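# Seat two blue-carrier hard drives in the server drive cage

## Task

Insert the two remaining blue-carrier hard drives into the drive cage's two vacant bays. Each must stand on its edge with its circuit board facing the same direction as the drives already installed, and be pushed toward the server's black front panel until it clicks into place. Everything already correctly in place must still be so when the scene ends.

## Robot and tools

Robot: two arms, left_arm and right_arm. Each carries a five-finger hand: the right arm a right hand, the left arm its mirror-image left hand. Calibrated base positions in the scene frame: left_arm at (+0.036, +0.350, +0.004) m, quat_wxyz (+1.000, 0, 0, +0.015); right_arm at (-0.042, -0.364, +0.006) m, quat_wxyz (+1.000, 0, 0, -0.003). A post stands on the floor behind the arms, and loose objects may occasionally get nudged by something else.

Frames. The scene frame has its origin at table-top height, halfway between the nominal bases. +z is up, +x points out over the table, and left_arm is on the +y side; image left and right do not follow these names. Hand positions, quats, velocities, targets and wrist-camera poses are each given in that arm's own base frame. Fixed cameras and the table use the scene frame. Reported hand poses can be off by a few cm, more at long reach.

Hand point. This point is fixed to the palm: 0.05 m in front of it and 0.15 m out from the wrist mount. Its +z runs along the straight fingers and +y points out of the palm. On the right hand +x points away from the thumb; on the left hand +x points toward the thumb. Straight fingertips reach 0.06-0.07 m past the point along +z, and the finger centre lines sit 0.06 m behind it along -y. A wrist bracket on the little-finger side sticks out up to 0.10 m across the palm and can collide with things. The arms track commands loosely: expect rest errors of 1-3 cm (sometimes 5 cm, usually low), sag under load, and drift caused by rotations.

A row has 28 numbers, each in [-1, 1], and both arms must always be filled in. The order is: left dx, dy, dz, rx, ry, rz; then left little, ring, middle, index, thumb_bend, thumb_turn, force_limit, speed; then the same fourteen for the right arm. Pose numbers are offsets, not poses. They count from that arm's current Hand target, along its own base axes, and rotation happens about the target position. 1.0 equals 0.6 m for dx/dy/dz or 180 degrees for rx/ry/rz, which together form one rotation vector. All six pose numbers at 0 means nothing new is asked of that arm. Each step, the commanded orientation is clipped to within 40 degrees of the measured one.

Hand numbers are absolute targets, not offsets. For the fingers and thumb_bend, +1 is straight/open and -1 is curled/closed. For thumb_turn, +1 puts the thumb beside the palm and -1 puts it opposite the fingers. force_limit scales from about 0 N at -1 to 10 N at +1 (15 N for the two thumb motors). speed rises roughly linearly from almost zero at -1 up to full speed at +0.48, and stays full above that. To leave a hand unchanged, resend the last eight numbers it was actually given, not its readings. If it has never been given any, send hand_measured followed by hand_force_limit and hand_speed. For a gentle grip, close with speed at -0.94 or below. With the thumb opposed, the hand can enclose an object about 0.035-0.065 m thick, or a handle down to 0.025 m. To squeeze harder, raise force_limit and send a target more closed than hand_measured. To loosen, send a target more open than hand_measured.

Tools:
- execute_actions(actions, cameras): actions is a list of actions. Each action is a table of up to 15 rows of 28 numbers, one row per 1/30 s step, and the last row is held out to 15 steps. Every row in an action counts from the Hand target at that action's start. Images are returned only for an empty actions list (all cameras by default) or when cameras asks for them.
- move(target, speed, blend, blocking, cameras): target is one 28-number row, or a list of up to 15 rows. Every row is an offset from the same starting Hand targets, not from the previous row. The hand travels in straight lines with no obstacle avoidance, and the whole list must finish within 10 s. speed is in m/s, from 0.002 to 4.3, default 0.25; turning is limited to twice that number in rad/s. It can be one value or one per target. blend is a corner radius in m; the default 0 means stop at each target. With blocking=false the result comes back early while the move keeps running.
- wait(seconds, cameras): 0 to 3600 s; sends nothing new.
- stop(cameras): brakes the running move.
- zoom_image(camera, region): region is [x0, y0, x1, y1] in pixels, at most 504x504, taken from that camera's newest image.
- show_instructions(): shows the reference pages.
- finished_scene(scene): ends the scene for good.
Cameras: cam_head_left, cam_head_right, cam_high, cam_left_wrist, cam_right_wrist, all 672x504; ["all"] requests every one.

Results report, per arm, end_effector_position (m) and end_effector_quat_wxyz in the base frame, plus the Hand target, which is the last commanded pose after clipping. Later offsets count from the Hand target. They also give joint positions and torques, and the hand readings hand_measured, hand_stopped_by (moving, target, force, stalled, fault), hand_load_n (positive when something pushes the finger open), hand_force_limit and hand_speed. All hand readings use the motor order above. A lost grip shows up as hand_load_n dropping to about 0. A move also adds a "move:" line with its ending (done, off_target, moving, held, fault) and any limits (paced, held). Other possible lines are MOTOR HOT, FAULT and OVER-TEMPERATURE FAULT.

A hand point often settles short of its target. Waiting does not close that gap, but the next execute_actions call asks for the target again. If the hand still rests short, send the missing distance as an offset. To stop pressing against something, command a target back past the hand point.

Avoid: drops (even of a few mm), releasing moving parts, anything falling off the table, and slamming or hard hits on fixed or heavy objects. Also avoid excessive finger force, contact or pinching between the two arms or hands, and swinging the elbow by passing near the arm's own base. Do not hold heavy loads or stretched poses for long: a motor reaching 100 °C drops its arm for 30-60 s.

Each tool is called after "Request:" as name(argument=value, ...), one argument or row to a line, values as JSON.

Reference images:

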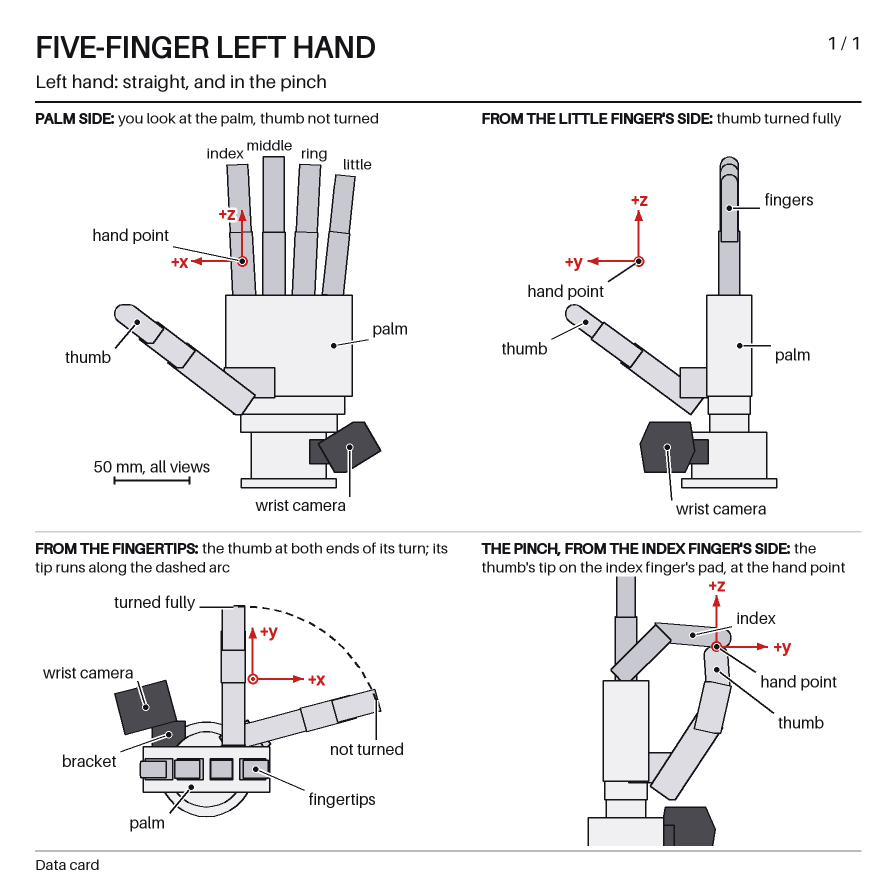

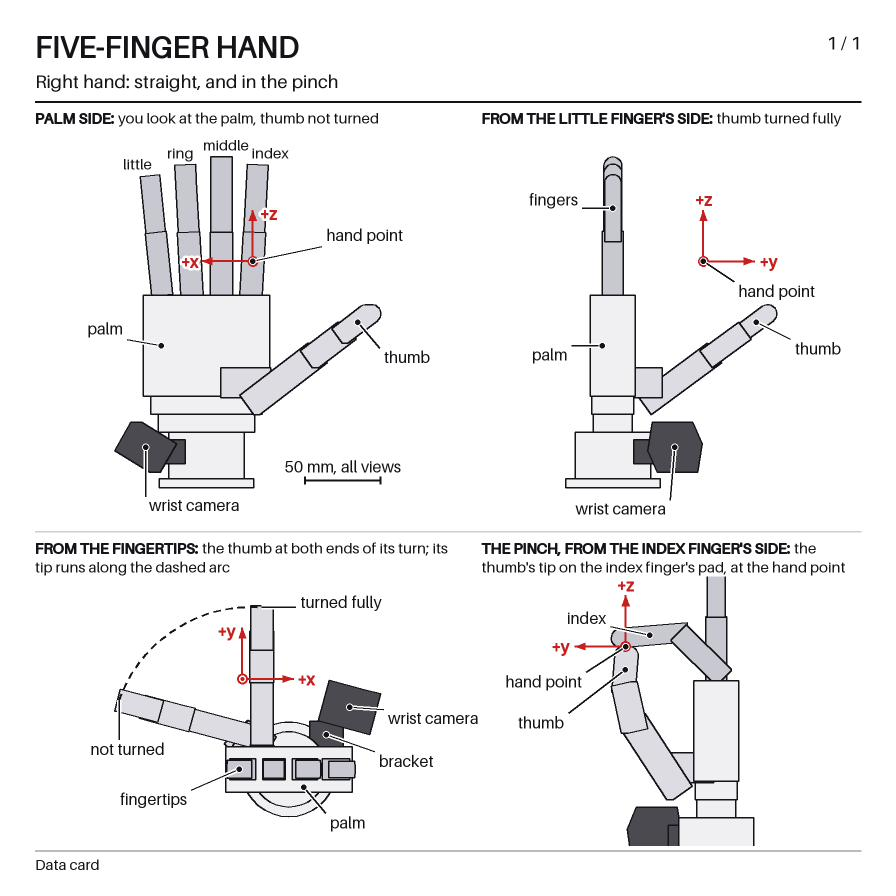

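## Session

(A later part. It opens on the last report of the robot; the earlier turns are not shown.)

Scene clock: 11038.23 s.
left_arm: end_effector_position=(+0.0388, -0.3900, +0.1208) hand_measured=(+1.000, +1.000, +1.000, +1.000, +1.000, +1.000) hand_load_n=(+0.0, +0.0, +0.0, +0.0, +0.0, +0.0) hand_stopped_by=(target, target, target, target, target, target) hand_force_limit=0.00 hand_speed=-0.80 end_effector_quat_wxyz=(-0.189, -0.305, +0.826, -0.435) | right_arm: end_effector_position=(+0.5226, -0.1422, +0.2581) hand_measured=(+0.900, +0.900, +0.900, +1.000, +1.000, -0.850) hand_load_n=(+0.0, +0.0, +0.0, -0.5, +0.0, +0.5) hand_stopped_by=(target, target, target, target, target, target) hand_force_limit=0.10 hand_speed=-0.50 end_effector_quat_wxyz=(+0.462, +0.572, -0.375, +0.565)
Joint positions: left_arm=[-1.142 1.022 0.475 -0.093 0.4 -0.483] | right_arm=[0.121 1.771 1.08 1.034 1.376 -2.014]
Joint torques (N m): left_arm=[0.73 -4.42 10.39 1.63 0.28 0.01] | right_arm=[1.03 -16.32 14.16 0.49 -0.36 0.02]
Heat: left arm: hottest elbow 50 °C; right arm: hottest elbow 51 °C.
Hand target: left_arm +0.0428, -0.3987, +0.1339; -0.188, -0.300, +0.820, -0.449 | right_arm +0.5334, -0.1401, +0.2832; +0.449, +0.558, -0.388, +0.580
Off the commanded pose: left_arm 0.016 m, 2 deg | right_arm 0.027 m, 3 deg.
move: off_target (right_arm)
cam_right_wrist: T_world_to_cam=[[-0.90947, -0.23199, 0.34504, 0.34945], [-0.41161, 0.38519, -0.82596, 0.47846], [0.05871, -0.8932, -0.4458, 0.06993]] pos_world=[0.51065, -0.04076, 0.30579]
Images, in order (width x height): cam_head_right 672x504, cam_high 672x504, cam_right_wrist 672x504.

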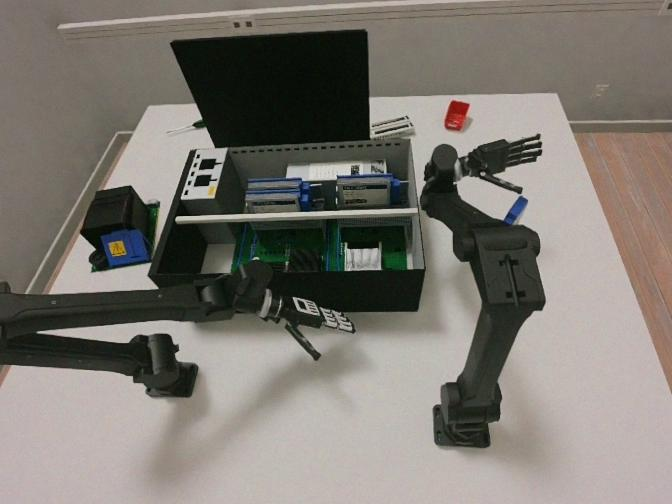

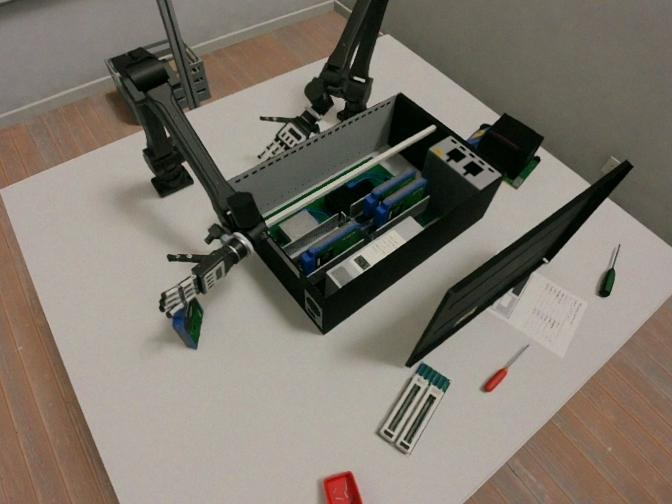

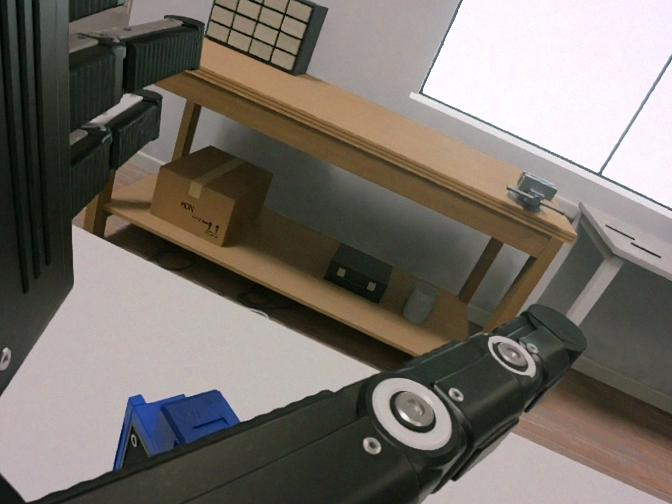

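Request:
move(
  target=[
    [0,0,0,0,0,0,1,1,1,1,1,1,0,-0.8, 0.0,0.0,0.12,0,0,0,0.9,0.9,0.9,1,1,-0.85,0.1,-0.5],
    [0,0,0,0,0,0,1,1,1,1,1,1,0,-0.8, -0.2,0.06,0.12,0.0283,0.0161,0.5128,0.8,0.8,0.8,0.8,1,-1,0.1,-0.5],
  ],
  speed=0.2,
  blend=[0.02,0],
  cameras=["cam_right_wrist","cam_high","cam_head_right"],
)

Scene clock: 11081.27 s.
left_arm: end_effector_position=(+0.0388, -0.3900, +0.1208) hand_measured=(+1.000, +1.000, +1.000, +1.000, +1.000, +1.000) hand_load_n=(+0.0, +0.0, +0.0, +0.0, +0.0, +0.0) hand_stopped_by=(target, target, target, target, target, target) hand_force_limit=0.00 hand_speed=-0.80 end_effector_quat_wxyz=(-0.189, -0.305, +0.826, -0.435) | right_arm: end_effector_position=(+0.4154, -0.1021, +0.3598) hand_measured=(+0.800, +0.800, +0.800, +0.800, +1.000, -1.000) hand_load_n=(+0.0, +0.0, +0.0, +0.0, +0.0, +0.5) hand_stopped_by=(target, target, target, target, target, target) hand_force_limit=0.10 hand_speed=-0.50 end_effector_quat_wxyz=(-0.117, +0.693, +0.129, +0.699)
Joint positions: left_arm=[-1.142 1.022 0.475 -0.093 0.4 -0.483] | right_arm=[-0.483 0.735 0.612 0.13 -0.832 -1.585]
Joint torques (N m): left_arm=[0.67 -4.48 10.37 1.65 0.28 0.01] | right_arm=[-0.5 -1.73 11.88 1.24 -0.04 0.2]
Motor temperatures (°C): left_arm=[27 31 50 31 30 30] | right_arm=[29 37 56 27 30 30]
Heat: left arm: hottest elbow 50 °C; right arm: hottest elbow 56 °C.
Hand target: left_arm +0.0428, -0.3987, +0.1339; -0.188, -0.300, +0.820, -0.449 | right_arm +0.4135, -0.1040, +0.3551; -0.122, +0.697, +0.121, +0.697
Off the commanded pose: left_arm 0.016 m, 2 deg | right_arm 0.005 m, 1 deg.
move: done
cam_right_wrist: T_world_to_cam=[[0.3018, -0.91558, 0.26575, -0.31827], [-0.43569, -0.38039, -0.81577, 0.43104], [0.848, 0.13042, -0.51371, -0.04159]] pos_world=[0.31912, -0.12202, 0.41484]
Images, in order (width x height): cam_head_right 672x504, cam_high 672x504, cam_right_wrist 672x504.

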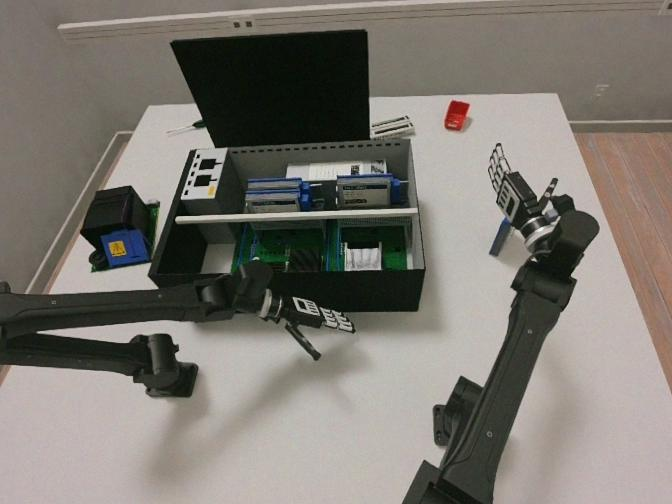

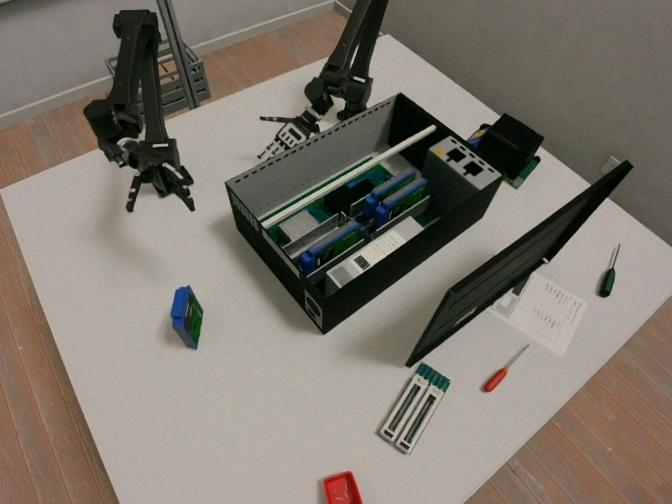

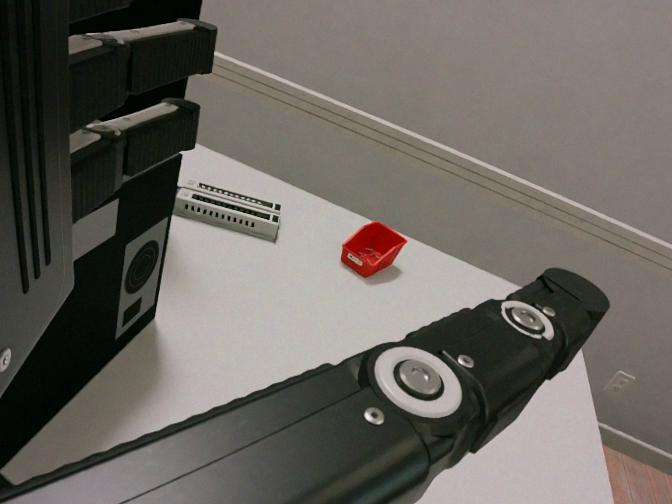

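Request:
move(
  target=[0,0,0,0,0,0,1,1,1,1,1,1,0,-0.8, -0.01,0.0,-0.2,0,0,0,0.8,0.8,0.8,0.8,1,-1,0.1,-0.5],
  speed=0.15,
  cameras=["cam_right_wrist","cam_high"],
)

Request:
zoom_image(
  camera="cam_high",
  region=[150, 270, 220, 360],
)

Scene clock: 11090.20 s.
left_arm: end_effector_position=(+0.0388, -0.3900, +0.1208) hand_measured=(+1.000, +1.000, +1.000, +1.000, +1.000, +1.000) hand_load_n=(+0.0, +0.0, +0.0, +0.0, +0.0, +0.0) hand_stopped_by=(target, target, target, target, target, target) hand_force_limit=0.00 hand_speed=-0.80 end_effector_quat_wxyz=(-0.189, -0.305, +0.826, -0.435) | right_arm: end_effector_position=(+0.4089, -0.1019, +0.2406) hand_measured=(+0.800, +0.800, +0.800, +0.800, +1.000, -1.000) hand_load_n=(+0.0, +0.0, +0.0, +0.0, +0.0, +0.5) hand_stopped_by=(target, target, target, target, target, target) hand_force_limit=0.10 hand_speed=-0.50 end_effector_quat_wxyz=(-0.118, +0.695, +0.128, +0.697)
Joint positions: left_arm=[-1.142 1.022 0.475 -0.093 0.4 -0.483] | right_arm=[-0.495 0.873 0.341 0.532 -0.844 -1.585]
Joint torques (N m): left_arm=[0.67 -4.48 10.39 1.63 0.28 0.01] | right_arm=[0.03 -0.91 9.98 2.07 -0.09 0.21]
Motor temperatures (°C): left_arm=[27 31 50 31 30 30] | right_arm=[29 36 56 27 30 30]
Heat: left arm: hottest elbow 50 °C; right arm: hottest elbow 56 °C.
Hand target: left_arm +0.0428, -0.3987, +0.1339; -0.188, -0.300, +0.820, -0.449 | right_arm +0.4075, -0.1040, +0.2352; -0.122, +0.697, +0.121, +0.697
Off the commanded pose: left_arm 0.016 m, 2 deg | right_arm 0.006 m, 1 deg.
move: done
cam_right_wrist: T_world_to_cam=[[0.30356, -0.91645, 0.26071, -0.28398], [-0.4409, -0.37767, -0.81423, 0.33317], [0.84466, 0.13222, -0.51871, -0.09461]] pos_world=[0.31301, -0.12191, 0.29624]
Images, in order (width x height): cam_high 672x504, cam_right_wrist 672x504.

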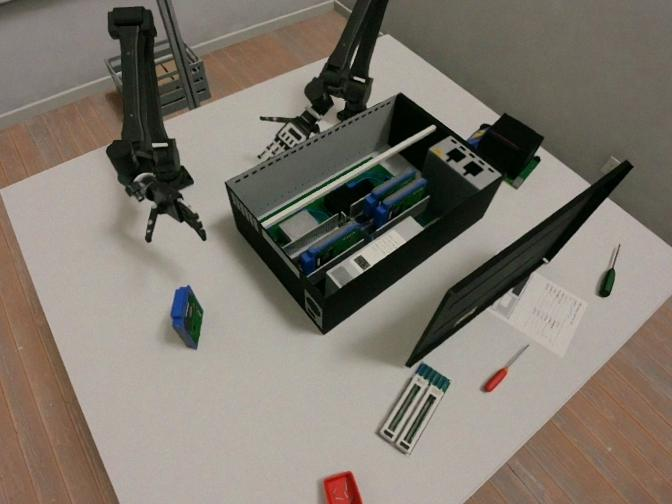

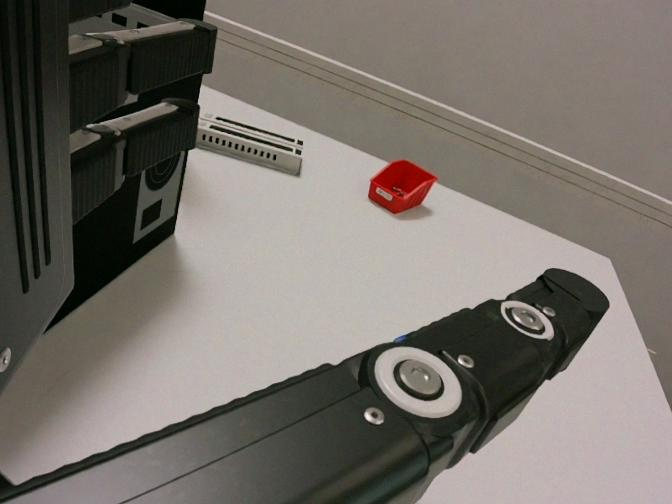

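Scaled by 5.600 from the camera's image (finer frame: 960x720).

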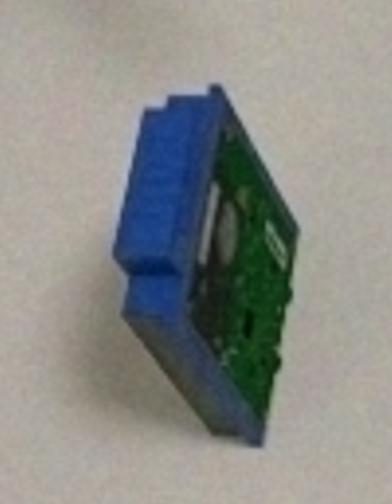

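Request:
move(
  target=[0,0,0,0,0,0,1,1,1,1,1,1,0,-0.8, 0,0.0,0.0,0,0,0,0.8,0.8,0.8,0.8,1,1,0.1,-0.2],
  cameras=["cam_right_wrist"],
)

Scene clock: 11115.30 s.
left_arm: end_effector_position=(+0.0388, -0.3900, +0.1208) hand_measured=(+1.000, +1.000, +1.000, +1.000, +1.000, +1.000) hand_load_n=(-0.5, +0.0, +0.0, +0.0, -0.5, -0.5) hand_stopped_by=(target, target, target, target, target, target) hand_force_limit=0.00 hand_speed=-0.80 end_effector_quat_wxyz=(-0.189, -0.305, +0.826, -0.435) | right_arm: end_effector_position=(+0.4089, -0.1019, +0.2405) hand_measured=(+0.800, +0.800, +0.800, +0.800, +1.000, +1.000) hand_load_n=(+0.0, +0.0, +0.0, +0.0, +0.0, +0.5) hand_stopped_by=(target, target, target, target, target, target) hand_force_limit=0.10 hand_speed=-0.20 end_effector_quat_wxyz=(-0.119, +0.696, +0.127, +0.697)
Joint positions: left_arm=[-1.142 1.022 0.475 -0.093 0.4 -0.483] | right_arm=[-0.495 0.873 0.341 0.532 -0.845 -1.583]
Joint torques (N m): left_arm=[0.67 -4.42 10.37 1.65 0.28 0.01] | right_arm=[0.21 -1.26 10.06 2.14 -0.05 0.09]
Motor temperatures (°C): left_arm=[27 31 50 31 30 30] | right_arm=[29 35 55 28 30 30]
Heat: left arm: hottest elbow 50 °C; right arm: hottest elbow 55 °C.
Hand target: left_arm +0.0428, -0.3987, +0.1339; -0.188, -0.300, +0.820, -0.449 | right_arm +0.4074, -0.1040, +0.2353; -0.122, +0.697, +0.121, +0.697
Off the commanded pose: left_arm 0.016 m, 2 deg | right_arm 0.006 m, 1 deg.
move: done
cam_right_wrist: T_world_to_cam=[[0.30368, -0.91683, 0.25923, -0.28369], [-0.44139, -0.3765, -0.81451, 0.33343], [0.84437, 0.13292, -0.51902, -0.09438]] pos_world=[0.31301, -0.12201, 0.29614]

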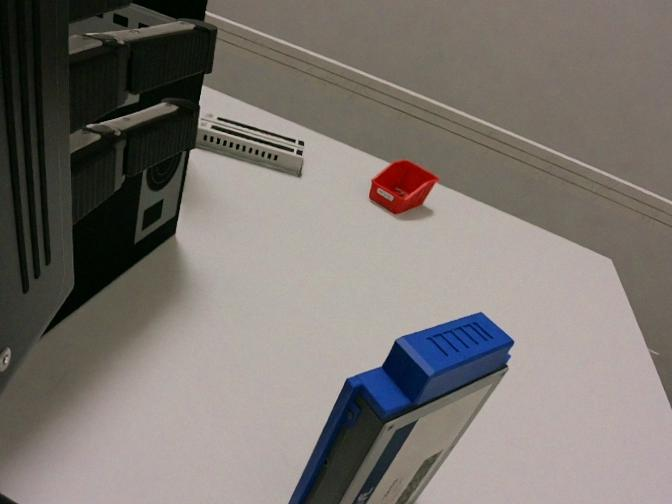

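Request:
zoom_image(
  camera="cam_right_wrist",
  region=[290, 300, 530, 504],
)

Scaled by 2.100 from the camera's image (finer frame: 960x720).

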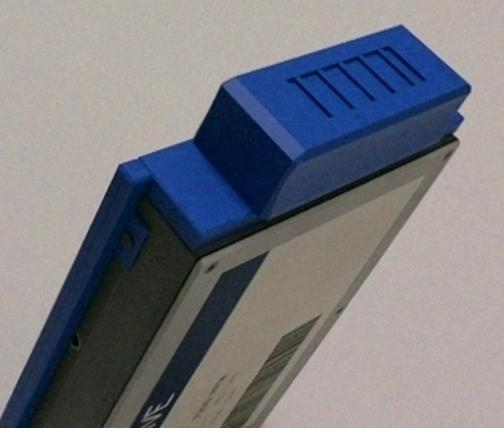

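Request:
move(
  target=[
    [0,0,0,0,0,0,1,1,1,1,1,1,0,-0.8, 0,0.0,0.0,0,0,0,0.8,0.8,0.8,0.8,1,-1,0.1,-0.2],
    [0,0,0,0,0,0,1,1,1,1,1,1,0,-0.8, 0.015,-0.011,-0.1,0,0,0.0139,0.8,0.8,0.8,0.8,1,-1,0.1,-0.2],
    [0,0,0,0,0,0,1,1,1,1,1,1,0,-0.8, 0.015,-0.011,-0.23,0,0,0.0139,0.8,0.8,0.8,0.8,1,-1,0.1,-0.2],
  ],
  speed=0.1,
  cameras=["cam_right_wrist","cam_high","cam_head_right"],
)

Scene clock: 11175.70 s.
left_arm: end_effector_position=(+0.0388, -0.3900, +0.1208) hand_measured=(+1.000, +1.000, +1.000, +1.000, +1.000, +1.000) hand_load_n=(+0.0, +0.0, +0.0, +0.0, +0.0, +0.0) hand_stopped_by=(target, target, target, target, target, target) hand_force_limit=0.00 hand_speed=-0.80 end_effector_quat_wxyz=(-0.189, -0.305, +0.826, -0.435) | right_arm: end_effector_position=(+0.4198, -0.1096, +0.1004) hand_measured=(+0.800, +0.800, +0.800, +0.800, +1.000, -1.000) hand_load_n=(+0.0, +0.0, +0.0, +0.0, +0.0, +0.5) hand_stopped_by=(target, target, target, target, target, target) hand_force_limit=0.10 hand_speed=-0.20 end_effector_quat_wxyz=(-0.134, +0.693, +0.142, +0.694)
Joint positions: left_arm=[-1.142 1.022 0.475 -0.093 0.4 -0.483] | right_arm=[-0.531 1.614 0.233 1.381 -0.924 -1.583]
Joint torques (N m): left_arm=[0.73 -4.54 10.39 1.63 0.28 0.01] | right_arm=[-0.26 -5.07 3.54 1.74 -0.07 0.11]
Heat: left arm: hottest elbow 50 °C; right arm: hottest elbow 54 °C.
Hand target: left_arm +0.0428, -0.3987, +0.1339; -0.188, -0.300, +0.820, -0.449 | right_arm +0.4163, -0.1107, +0.0972; -0.137, +0.694, +0.136, +0.694
Off the commanded pose: left_arm 0.016 m, 2 deg | right_arm 0.005 m, 1 deg.
move: done
cam_right_wrist: T_world_to_cam=[[0.34334, -0.9028, 0.25896, -0.27282], [-0.42486, -0.39519, -0.81444, 0.21221], [0.83762, 0.16961, -0.51925, -0.1684]] pos_world=[0.32489, -0.13388, 0.15604]
Images, in order (width x height): cam_head_right 672x504, cam_high 672x504, cam_right_wrist 672x504.

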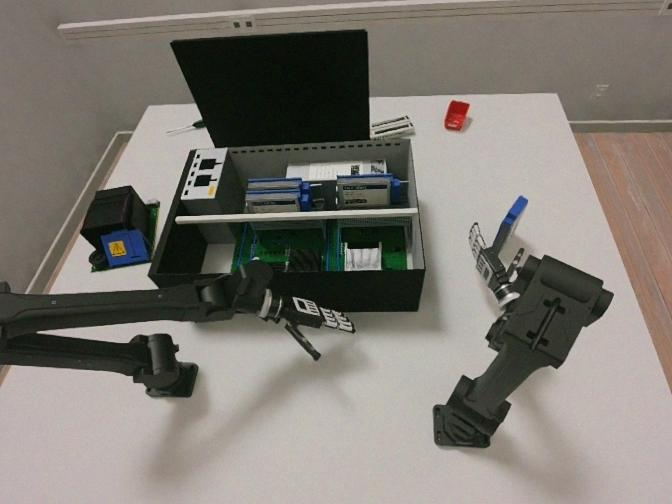

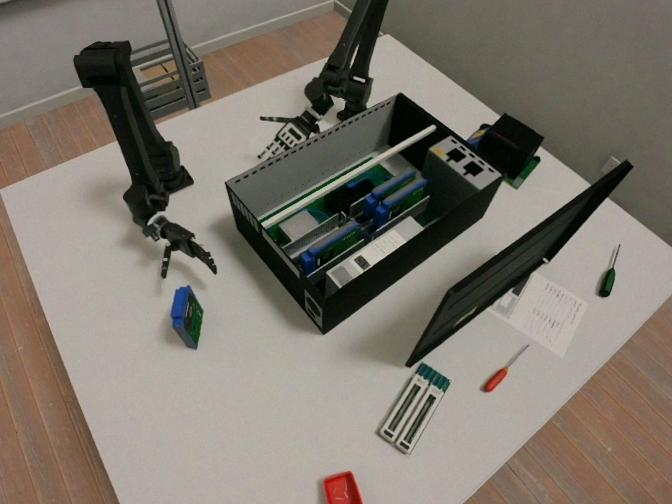

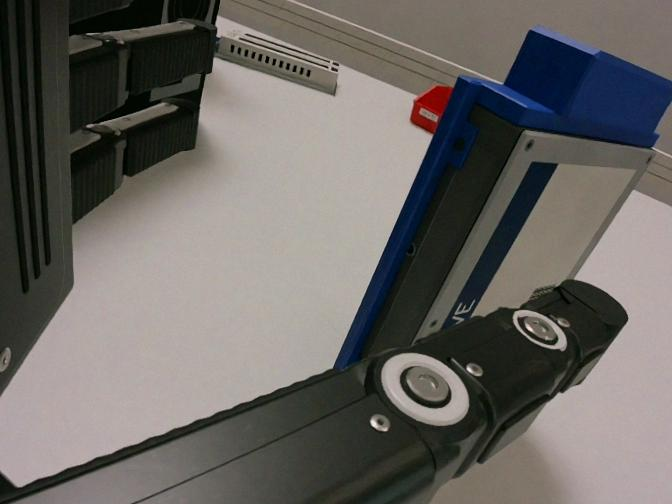

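Request:
move(
  target=[0,0,0,0,0,0,1,1,1,1,1,1,0,-0.8, 0.0,-0.0075,-0.06,0,0,0.0,0.8,0.8,0.8,0.8,1,-1,0.1,-0.2],
  speed=0.08,
  cameras=["cam_right_wrist"],
)

Scene clock: 11200.67 s.
left_arm: end_effector_position=(+0.0388, -0.3900, +0.1208) hand_measured=(+1.000, +1.000, +1.000, +1.000, +1.000, +1.000) hand_load_n=(+0.0, +0.0, +0.0, +0.0, +0.0, +0.0) hand_stopped_by=(target, target, target, target, target, target) hand_force_limit=0.00 hand_speed=-0.80 end_effector_quat_wxyz=(-0.189, -0.305, +0.826, -0.435) | right_arm: end_effector_position=(+0.4136, -0.1100, +0.0575) hand_measured=(+0.800, +0.800, +0.800, +0.800, +1.000, -1.000) hand_load_n=(+0.0, +0.0, +0.0, +0.0, +0.0, +0.5) hand_stopped_by=(target, target, target, target, target, target) hand_force_limit=0.10 hand_speed=-0.20 end_effector_quat_wxyz=(-0.146, +0.705, +0.132, +0.682)
Joint positions: left_arm=[-1.142 1.022 0.475 -0.093 0.4 -0.483] | right_arm=[-0.546 1.819 0.233 1.539 -0.941 -1.583]
Joint torques (N m): left_arm=[0.67 -4.48 10.37 1.63 0.28 0.01] | right_arm=[0.03 -6.77 3.12 2.24 -0.14 -0.04]
Heat: left arm: hottest elbow 50 °C; right arm: hottest elbow 51 °C.
Hand target: left_arm +0.0428, -0.3987, +0.1339; -0.188, -0.300, +0.820, -0.449 | right_arm +0.4163, -0.1151, +0.0611; -0.137, +0.694, +0.136, +0.694
Off the commanded pose: left_arm 0.016 m, 2 deg | right_arm 0.007 m, 2 deg.
joint sent to its limit (right arm) — joint 4 (wrist pitch), upper limit. The joint targets still meet the commanded pose.
move: done
cam_right_wrist: T_world_to_cam=[[0.35432, -0.90819, 0.22284, -0.26304], [-0.4568, -0.37603, -0.80619, 0.18935], [0.81596, 0.18385, -0.5481, -0.17322]] pos_world=[0.32103, -0.13584, 0.11632]

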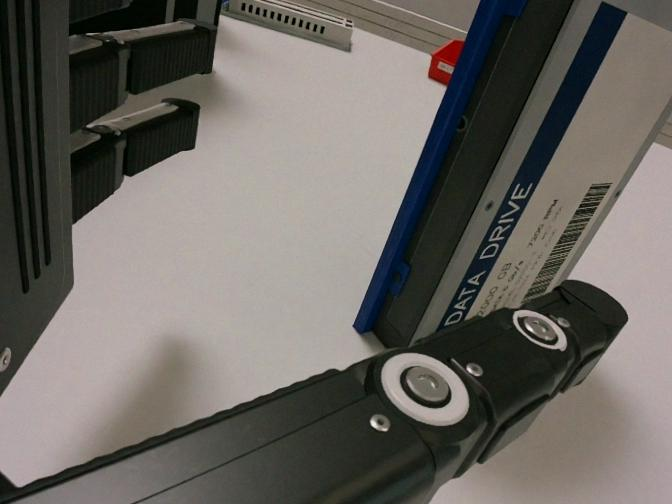

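Request:
move(
  target=[0,0,0,0,0,0,1,1,1,1,1,1,0,-0.8, 0.06,-0.0457,0.008,0,0,0.0,0.8,0.8,0.8,0.8,1,-1,0.1,-0.2],
  speed=0.06,
  cameras=["cam_right_wrist","cam_high"],
)

Request:
zoom_image(
  camera="cam_high",
  region=[120, 230, 240, 360],
)

Scene clock: 11219.70 s.
left_arm: end_effector_position=(+0.0388, -0.3900, +0.1208) hand_measured=(+1.000, +1.000, +1.000, +1.000, +1.000, +1.000) hand_load_n=(+0.0, +0.0, +0.0, +0.0, +0.0, +0.0) hand_stopped_by=(target, target, target, target, target, target) hand_force_limit=0.00 hand_speed=-0.80 end_effector_quat_wxyz=(-0.189, -0.305, +0.826, -0.435) | right_arm: end_effector_position=(+0.4472, -0.1361, +0.0682) hand_measured=(+0.800, +0.800, +0.800, +0.800, +1.000, -1.000) hand_load_n=(+0.0, +0.0, +0.0, +0.0, +0.0, +0.5) hand_stopped_by=(target, target, target, target, target, target) hand_force_limit=0.10 hand_speed=-0.20 end_effector_quat_wxyz=(-0.134, +0.693, +0.142, +0.694)
Joint positions: left_arm=[-1.142 1.022 0.475 -0.093 0.4 -0.483] | right_arm=[-0.562 1.827 0.339 1.486 -0.954 -1.583]
Joint torques (N m): left_arm=[0.67 -4.48 10.4 1.63 0.28 0.01] | right_arm=[0.32 -8.35 4.96 1.14 -0.13 0.15]
Motor temperatures (°C): left_arm=[27 31 50 31 30 30] | right_arm=[29 34 49 28 30 30]
Heat: left arm: hottest elbow 50 °C; right arm: hottest elbow 49 °C.
Hand target: left_arm +0.0428, -0.3987, +0.1339; -0.188, -0.300, +0.820, -0.449 | right_arm +0.4524, -0.1426, +0.0660; -0.137, +0.694, +0.136, +0.694
Off the commanded pose: left_arm 0.016 m, 2 deg | right_arm 0.009 m, 1 deg.
move: done
cam_right_wrist: T_world_to_cam=[[0.34298, -0.90329, 0.25775, -0.29764], [-0.42625, -0.39418, -0.81421, 0.18786], [0.83706, 0.1694, -0.52022, -0.20324]] pos_world=[0.35229, -0.16038, 0.12394]
Images, in order (width x height): cam_high 672x504, cam_right_wrist 672x504.

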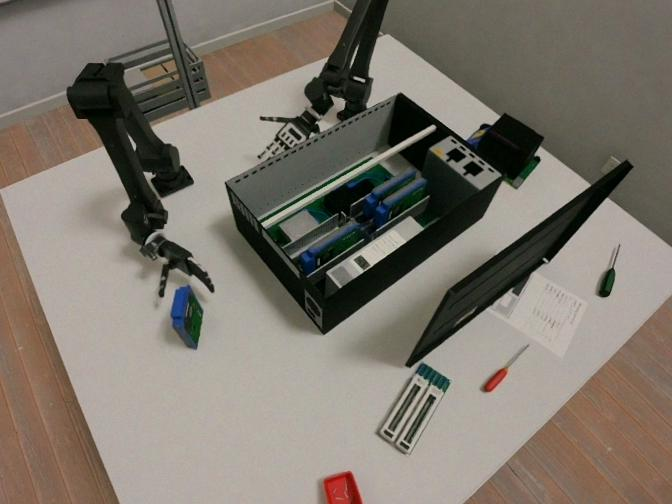

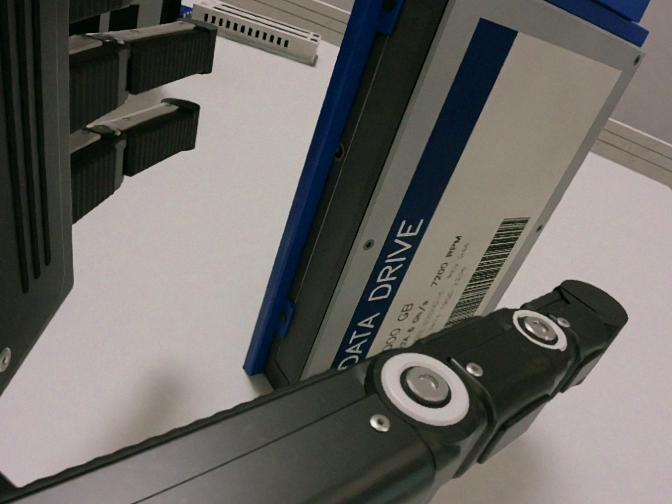

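Scaled by 3.877 from the camera's image (finer frame: 960x720).

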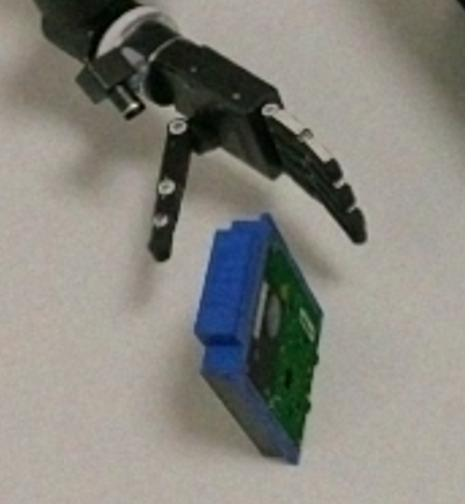

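Request:
move(
  target=[0,0,0,0,0,0,1,1,1,1,1,1,0,-0.8, 0.036,-0.0275,-0.007,0,0,0.0,0.8,0.8,0.8,0.8,1,-1,0.1,-0.2],
  speed=0.05,
  cameras=["cam_right_wrist","cam_high"],
)

Request:
zoom_image(
  camera="cam_high",
  region=[120, 230, 240, 360],
)

Scene clock: 11233.60 s.
left_arm: end_effector_position=(+0.0388, -0.3900, +0.1208) hand_measured=(+1.000, +1.000, +1.000, +1.000, +1.000, +1.000) hand_load_n=(+0.0, +0.0, +0.0, +0.0, +0.0, +0.0) hand_stopped_by=(target, target, target, target, target, target) hand_force_limit=0.00 hand_speed=-0.80 end_effector_quat_wxyz=(-0.189, -0.305, +0.826, -0.435) | right_arm: end_effector_position=(+0.4683, -0.1520, +0.0635) hand_measured=(+0.800, +0.800, +0.800, +0.800, +1.000, -1.000) hand_load_n=(+0.5, +0.0, +0.0, +0.0, +0.0, +0.0) hand_stopped_by=(target, target, target, target, target, target) hand_force_limit=0.10 hand_speed=-0.20 end_effector_quat_wxyz=(-0.134, +0.694, +0.141, +0.693)
Joint positions: left_arm=[-1.142 1.022 0.475 -0.093 0.4 -0.483] | right_arm=[-0.569 1.861 0.412 1.446 -0.961 -1.583]
Joint torques (N m): left_arm=[0.73 -4.42 10.39 1.65 0.28 0.01] | right_arm=[-0.09 -8.94 5.64 0.91 -0.09 0.14]
Heat: left arm: hottest elbow 50 °C; right arm: hottest elbow 49 °C.
Hand target: left_arm +0.0428, -0.3987, +0.1339; -0.188, -0.300, +0.820, -0.449 | right_arm +0.4741, -0.1592, +0.0618; -0.137, +0.694, +0.136, +0.694
Off the commanded pose: left_arm 0.016 m, 2 deg | right_arm 0.009 m, 1 deg.
move: done
cam_right_wrist: T_world_to_cam=[[0.34333, -0.90358, 0.25626, -0.3182], [-0.42753, -0.39329, -0.81397, 0.18753], [0.83627, 0.1699, -0.52133, -0.2201]] pos_world=[0.37349, -0.17638, 0.11944]
Images, in order (width x height): cam_high 672x504, cam_right_wrist 672x504.

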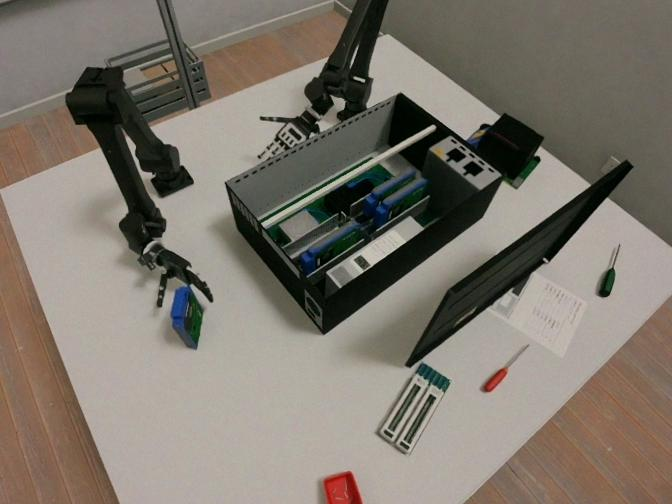

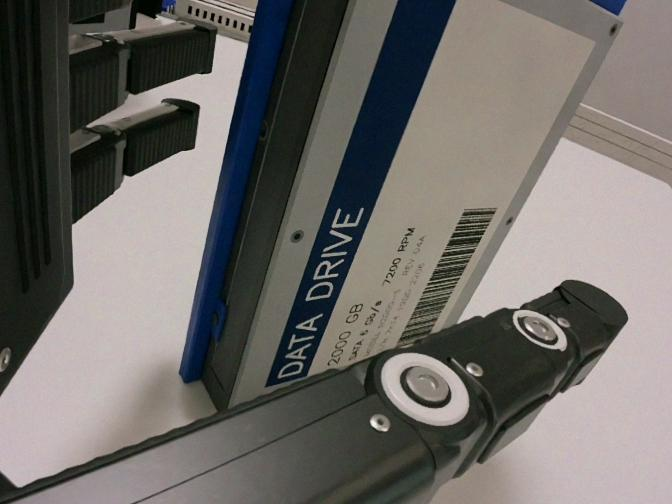

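Scaled by 3.877 from the camera's image (finer frame: 960x720).

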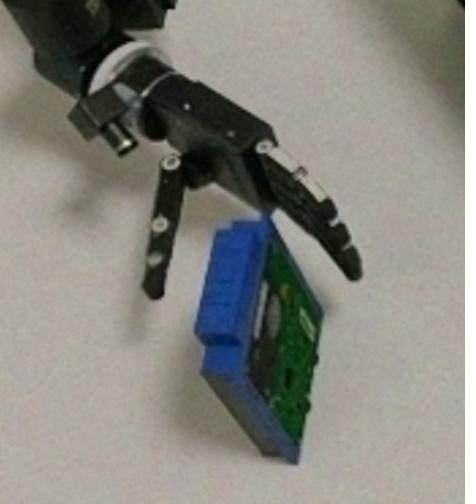

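Request:
move(
  target=[0,0,0,0,0,0,1,1,1,1,1,1,0,-0.8, 0.006,-0.0045,0.0,0,0,0.0,0.4,0.4,0.35,0.35,0.26,-1,-0.8,-0.8],
  speed=0.05,
  cameras=["cam_right_wrist","cam_high"],
)

Request:
zoom_image(
  camera="cam_high",
  region=[120, 230, 240, 360],
)

Scene clock: 11252.37 s.
left_arm: end_effector_position=(+0.0388, -0.3900, +0.1208) hand_measured=(+1.000, +1.000, +1.000, +1.000, +1.000, +1.000) hand_load_n=(+0.0, -0.5, +0.0, +0.0, +0.0, +0.0) hand_stopped_by=(target, target, target, target, target, target) hand_force_limit=0.00 hand_speed=-0.80 end_effector_quat_wxyz=(-0.189, -0.305, +0.826, -0.435) | right_arm: end_effector_position=(+0.4718, -0.1538, +0.0633) hand_measured=(+0.400, +0.400, +0.350, +0.350, +0.260, -1.000) hand_load_n=(+0.5, +0.0, +0.0, +0.0, +0.0, +0.5) hand_stopped_by=(target, target, target, target, target, target) hand_force_limit=-0.80 hand_speed=-0.80 end_effector_quat_wxyz=(-0.136, +0.694, +0.142, +0.693)
Joint positions: left_arm=[-1.142 1.022 0.475 -0.093 0.4 -0.483] | right_arm=[-0.569 1.864 0.423 1.436 -0.964 -1.583]
Joint torques (N m): left_arm=[0.67 -4.48 10.4 1.65 0.28 0.01] | right_arm=[-0.15 -8.59 5.72 1.01 -0.04 0.14]
Heat: left arm: hottest elbow 50 °C; right arm: hottest elbow 48 °C.
Hand target: left_arm +0.0428, -0.3987, +0.1339; -0.188, -0.300, +0.820, -0.449 | right_arm +0.4776, -0.1617, +0.0617; -0.137, +0.694, +0.136, +0.694
Off the commanded pose: left_arm 0.016 m, 2 deg | right_arm 0.010 m, 1 deg.
move: done
cam_right_wrist: T_world_to_cam=[[0.34631, -0.90261, 0.25568, -0.3222], [-0.42686, -0.39431, -0.81383, 0.18767], [0.83538, 0.1727, -0.52184, -0.22205]] pos_world=[0.37718, -0.17847, 0.11924]
Images, in order (width x height): cam_high 672x504, cam_right_wrist 672x504.

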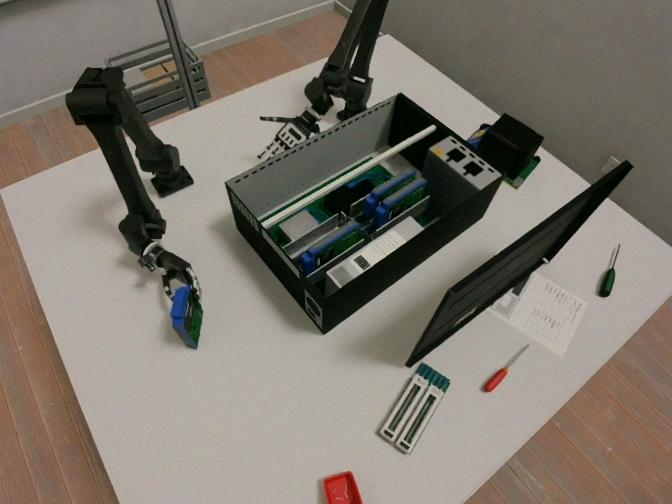

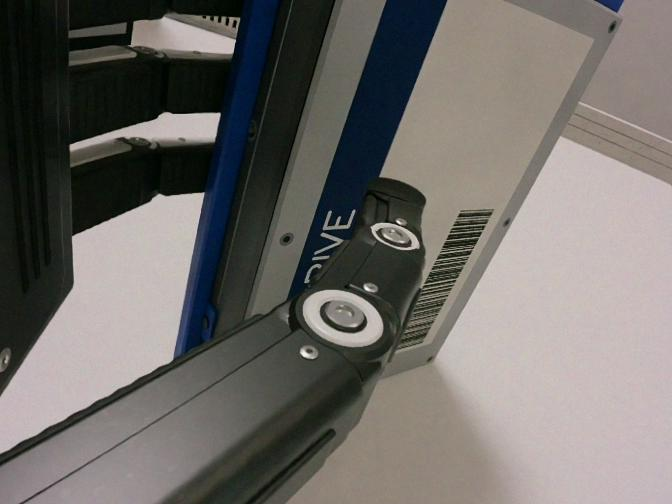

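Scaled by 3.877 from the camera's image (finer frame: 960x720).

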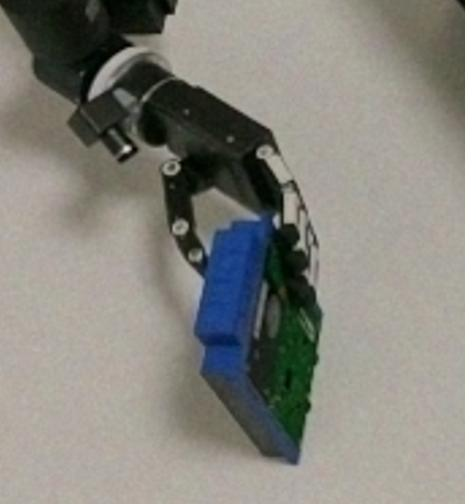

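Request:
move(
  target=[0,0,0,0,0,0,1,1,1,1,1,1,0,-0.8, 0.0,0.0,0.0,0,0,0.0,0.4,0.4,-0.1,-0.1,0.26,-1,-0.8,-0.9],
)

Request:
move(
  target=[0,0,0,0,0,0,1,1,1,1,1,1,0,-0.8, 0.0,0.0,0.0,0,0,0.0,-0.1,-0.1,-0.1,-0.1,0.26,-1,-0.85,-0.9],
  cameras=["cam_right_wrist"],
)

Scene clock: 11261.47 s.
left_arm: end_effector_position=(+0.0388, -0.3900, +0.1208) hand_measured=(+1.000, +1.000, +1.000, +1.000, +1.000, +1.000) hand_load_n=(+0.0, -0.5, +0.0, +0.0, +0.0, -0.5) hand_stopped_by=(target, target, target, target, target, target) hand_force_limit=0.00 hand_speed=-0.80 end_effector_quat_wxyz=(-0.189, -0.305, +0.826, -0.435) | right_arm: end_effector_position=(+0.4718, -0.1532, +0.0631) hand_measured=(+0.400, +0.400, +0.100, +0.268, +0.260, -1.000) hand_load_n=(+0.0, +0.0, +1.0, +0.0, +1.0, +0.5) hand_stopped_by=(target, target, force, force, target, target) hand_force_limit=-0.80 hand_speed=-0.90 end_effector_quat_wxyz=(-0.137, +0.694, +0.143, +0.693)
Joint positions: left_arm=[-1.142 1.022 0.475 -0.093 0.4 -0.483] | right_arm=[-0.569 1.864 0.423 1.436 -0.967 -1.582]
Joint torques (N m): left_arm=[0.62 -4.48 10.39 1.63 0.28 0.01] | right_arm=[0.09 -9.11 5.68 1.2 0.11 0.12]
Heat: left arm: hottest elbow 50 °C; right arm: hottest elbow 48 °C.
Hand target: left_arm +0.0428, -0.3987, +0.1339; -0.188, -0.300, +0.820, -0.449 | right_arm +0.4776, -0.1617, +0.0617; -0.137, +0.694, +0.136, +0.694
Off the commanded pose: left_arm 0.016 m, 2 deg | right_arm 0.010 m, 1 deg.
move: done

Scene clock: 11263.43 s.
left_arm: end_effector_position=(+0.0388, -0.3900, +0.1208) hand_measured=(+1.000, +1.000, +1.000, +1.000, +1.000, +1.000) hand_load_n=(+0.0, +0.0, +0.0, +0.0, +0.0, +0.0) hand_stopped_by=(target, target, target, target, target, target) hand_force_limit=0.00 hand_speed=-0.80 end_effector_quat_wxyz=(-0.189, -0.305, +0.826, -0.435) | right_arm: end_effector_position=(+0.4718, -0.1532, +0.0631) hand_measured=(-0.074, +0.028, +0.100, +0.268, +0.260, -1.000) hand_load_n=(+0.5, +1.0, +1.0, +0.0, +1.5, +1.0) hand_stopped_by=(force, force, force, force, target, target) hand_force_limit=-0.85 hand_speed=-0.90 end_effector_quat_wxyz=(-0.137, +0.694, +0.143, +0.693)
Joint positions: left_arm=[-1.142 1.022 0.475 -0.093 0.4 -0.483] | right_arm=[-0.569 1.864 0.423 1.436 -0.967 -1.582]
Joint torques (N m): left_arm=[0.67 -4.48 10.37 1.65 0.28 0.01] | right_arm=[-0.26 -9.05 5.5 1.21 0.06 0.16]
Heat: left arm: hottest elbow 50 °C; right arm: hottest elbow 48 °C.
Hand target: left_arm +0.0428, -0.3987, +0.1339; -0.188, -0.300, +0.820, -0.449 | right_arm +0.4776, -0.1617, +0.0617; -0.137, +0.694, +0.136, +0.694
Off the commanded pose: left_arm 0.016 m, 2 deg | right_arm 0.010 m, 1 deg.
move: done
cam_right_wrist: T_world_to_cam=[[0.34887, -0.90191, 0.25465, -0.32262], [-0.42627, -0.3947, -0.81395, 0.18743], [0.83462, 0.17541, -0.52216, -0.22134]] pos_world=[0.37718, -0.17817, 0.11914]

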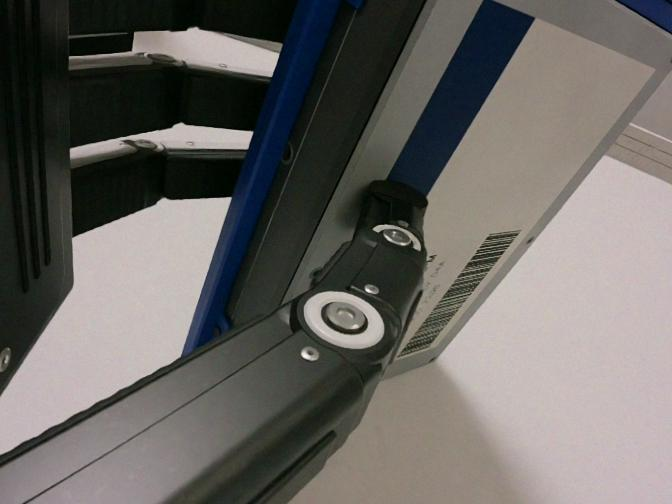

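Request:
execute_actions(
  actions=[],
  cameras=["cam_high","cam_head_right","cam_right_wrist"],
)

Request:
zoom_image(
  camera="cam_high",
  region=[120, 230, 240, 360],
)

Scene clock: 11286.10 s.
left_arm: end_effector_position=(+0.0388, -0.3900, +0.1208) hand_measured=(+1.000, +1.000, +1.000, +1.000, +1.000, +1.000) hand_load_n=(+0.0, +0.0, +0.0, +0.0, +0.0, +0.0) hand_stopped_by=(target, target, target, target, target, target) hand_force_limit=0.00 hand_speed=-0.80 end_effector_quat_wxyz=(-0.189, -0.305, +0.826, -0.435) | right_arm: end_effector_position=(+0.4718, -0.1532, +0.0631) hand_measured=(-0.074, +0.028, +0.100, +0.268, +0.260, -1.000) hand_load_n=(+0.5, +0.5, +0.5, +0.0, +1.5, +0.5) hand_stopped_by=(force, force, force, force, target, target) hand_force_limit=-0.85 hand_speed=-0.90 end_effector_quat_wxyz=(-0.137, +0.694, +0.143, +0.693)
Joint positions: left_arm=[-1.142 1.022 0.475 -0.093 0.4 -0.483] | right_arm=[-0.569 1.864 0.423 1.436 -0.967 -1.582]
Joint velocities: within noise
Joint torques (N m): left_arm=[0.67 -4.48 10.39 1.63 0.28 0.01] | right_arm=[0.67 -8.76 5.75 1.1 0.11 0.1]
Motor temperatures (°C): left_arm=[27 31 50 31 30 30] | right_arm=[29 34 48 28 30 30]
Heat: left arm: hottest elbow 50 °C; right arm: hottest elbow 48 °C.
Hand target: left_arm +0.0428, -0.3987, +0.1339; -0.188, -0.300, +0.820, -0.449 | right_arm +0.4776, -0.1617, +0.0617; -0.137, +0.694, +0.136, +0.694
Off the commanded pose: left_arm 0.016 m, 2 deg | right_arm 0.010 m, 1 deg.
camera_calibration:
cam_right_wrist: T_world_to_cam=[[0.34887, -0.90191, 0.25465, -0.32262], [-0.42627, -0.3947, -0.81395, 0.18743], [0.83462, 0.17541, -0.52216, -0.22134]] pos_world=[0.37718, -0.17817, 0.11914]
Images, in order (width x height): cam_head_right 672x504, cam_high 672x504, cam_right_wrist 672x504.

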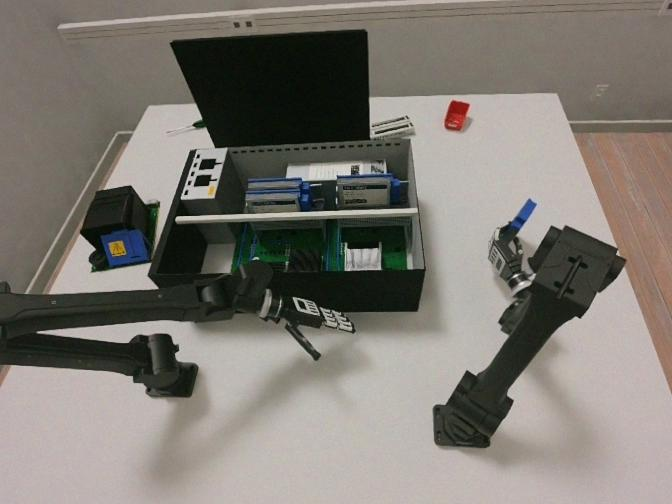

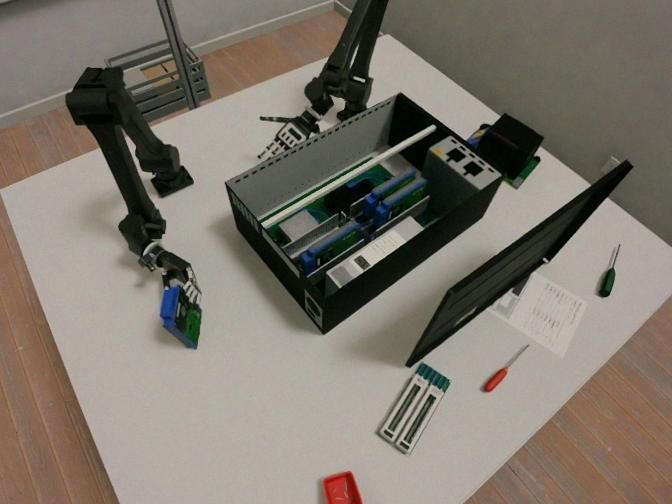

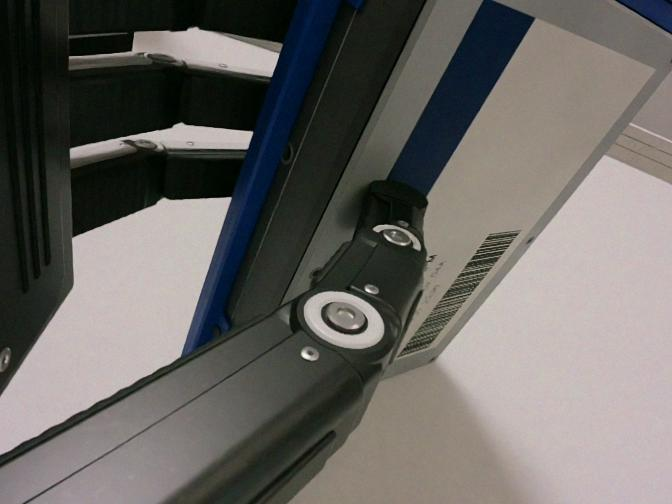

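Scaled by 3.877 from the camera's image (finer frame: 960x720).

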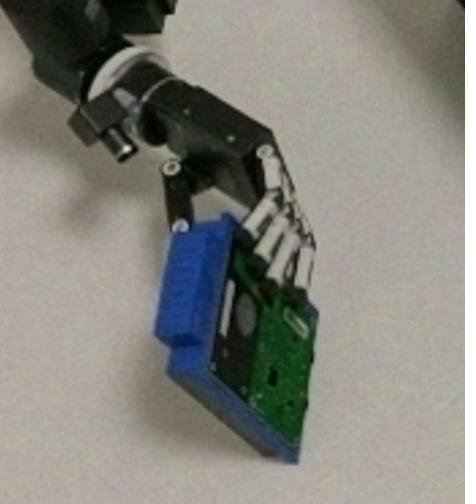

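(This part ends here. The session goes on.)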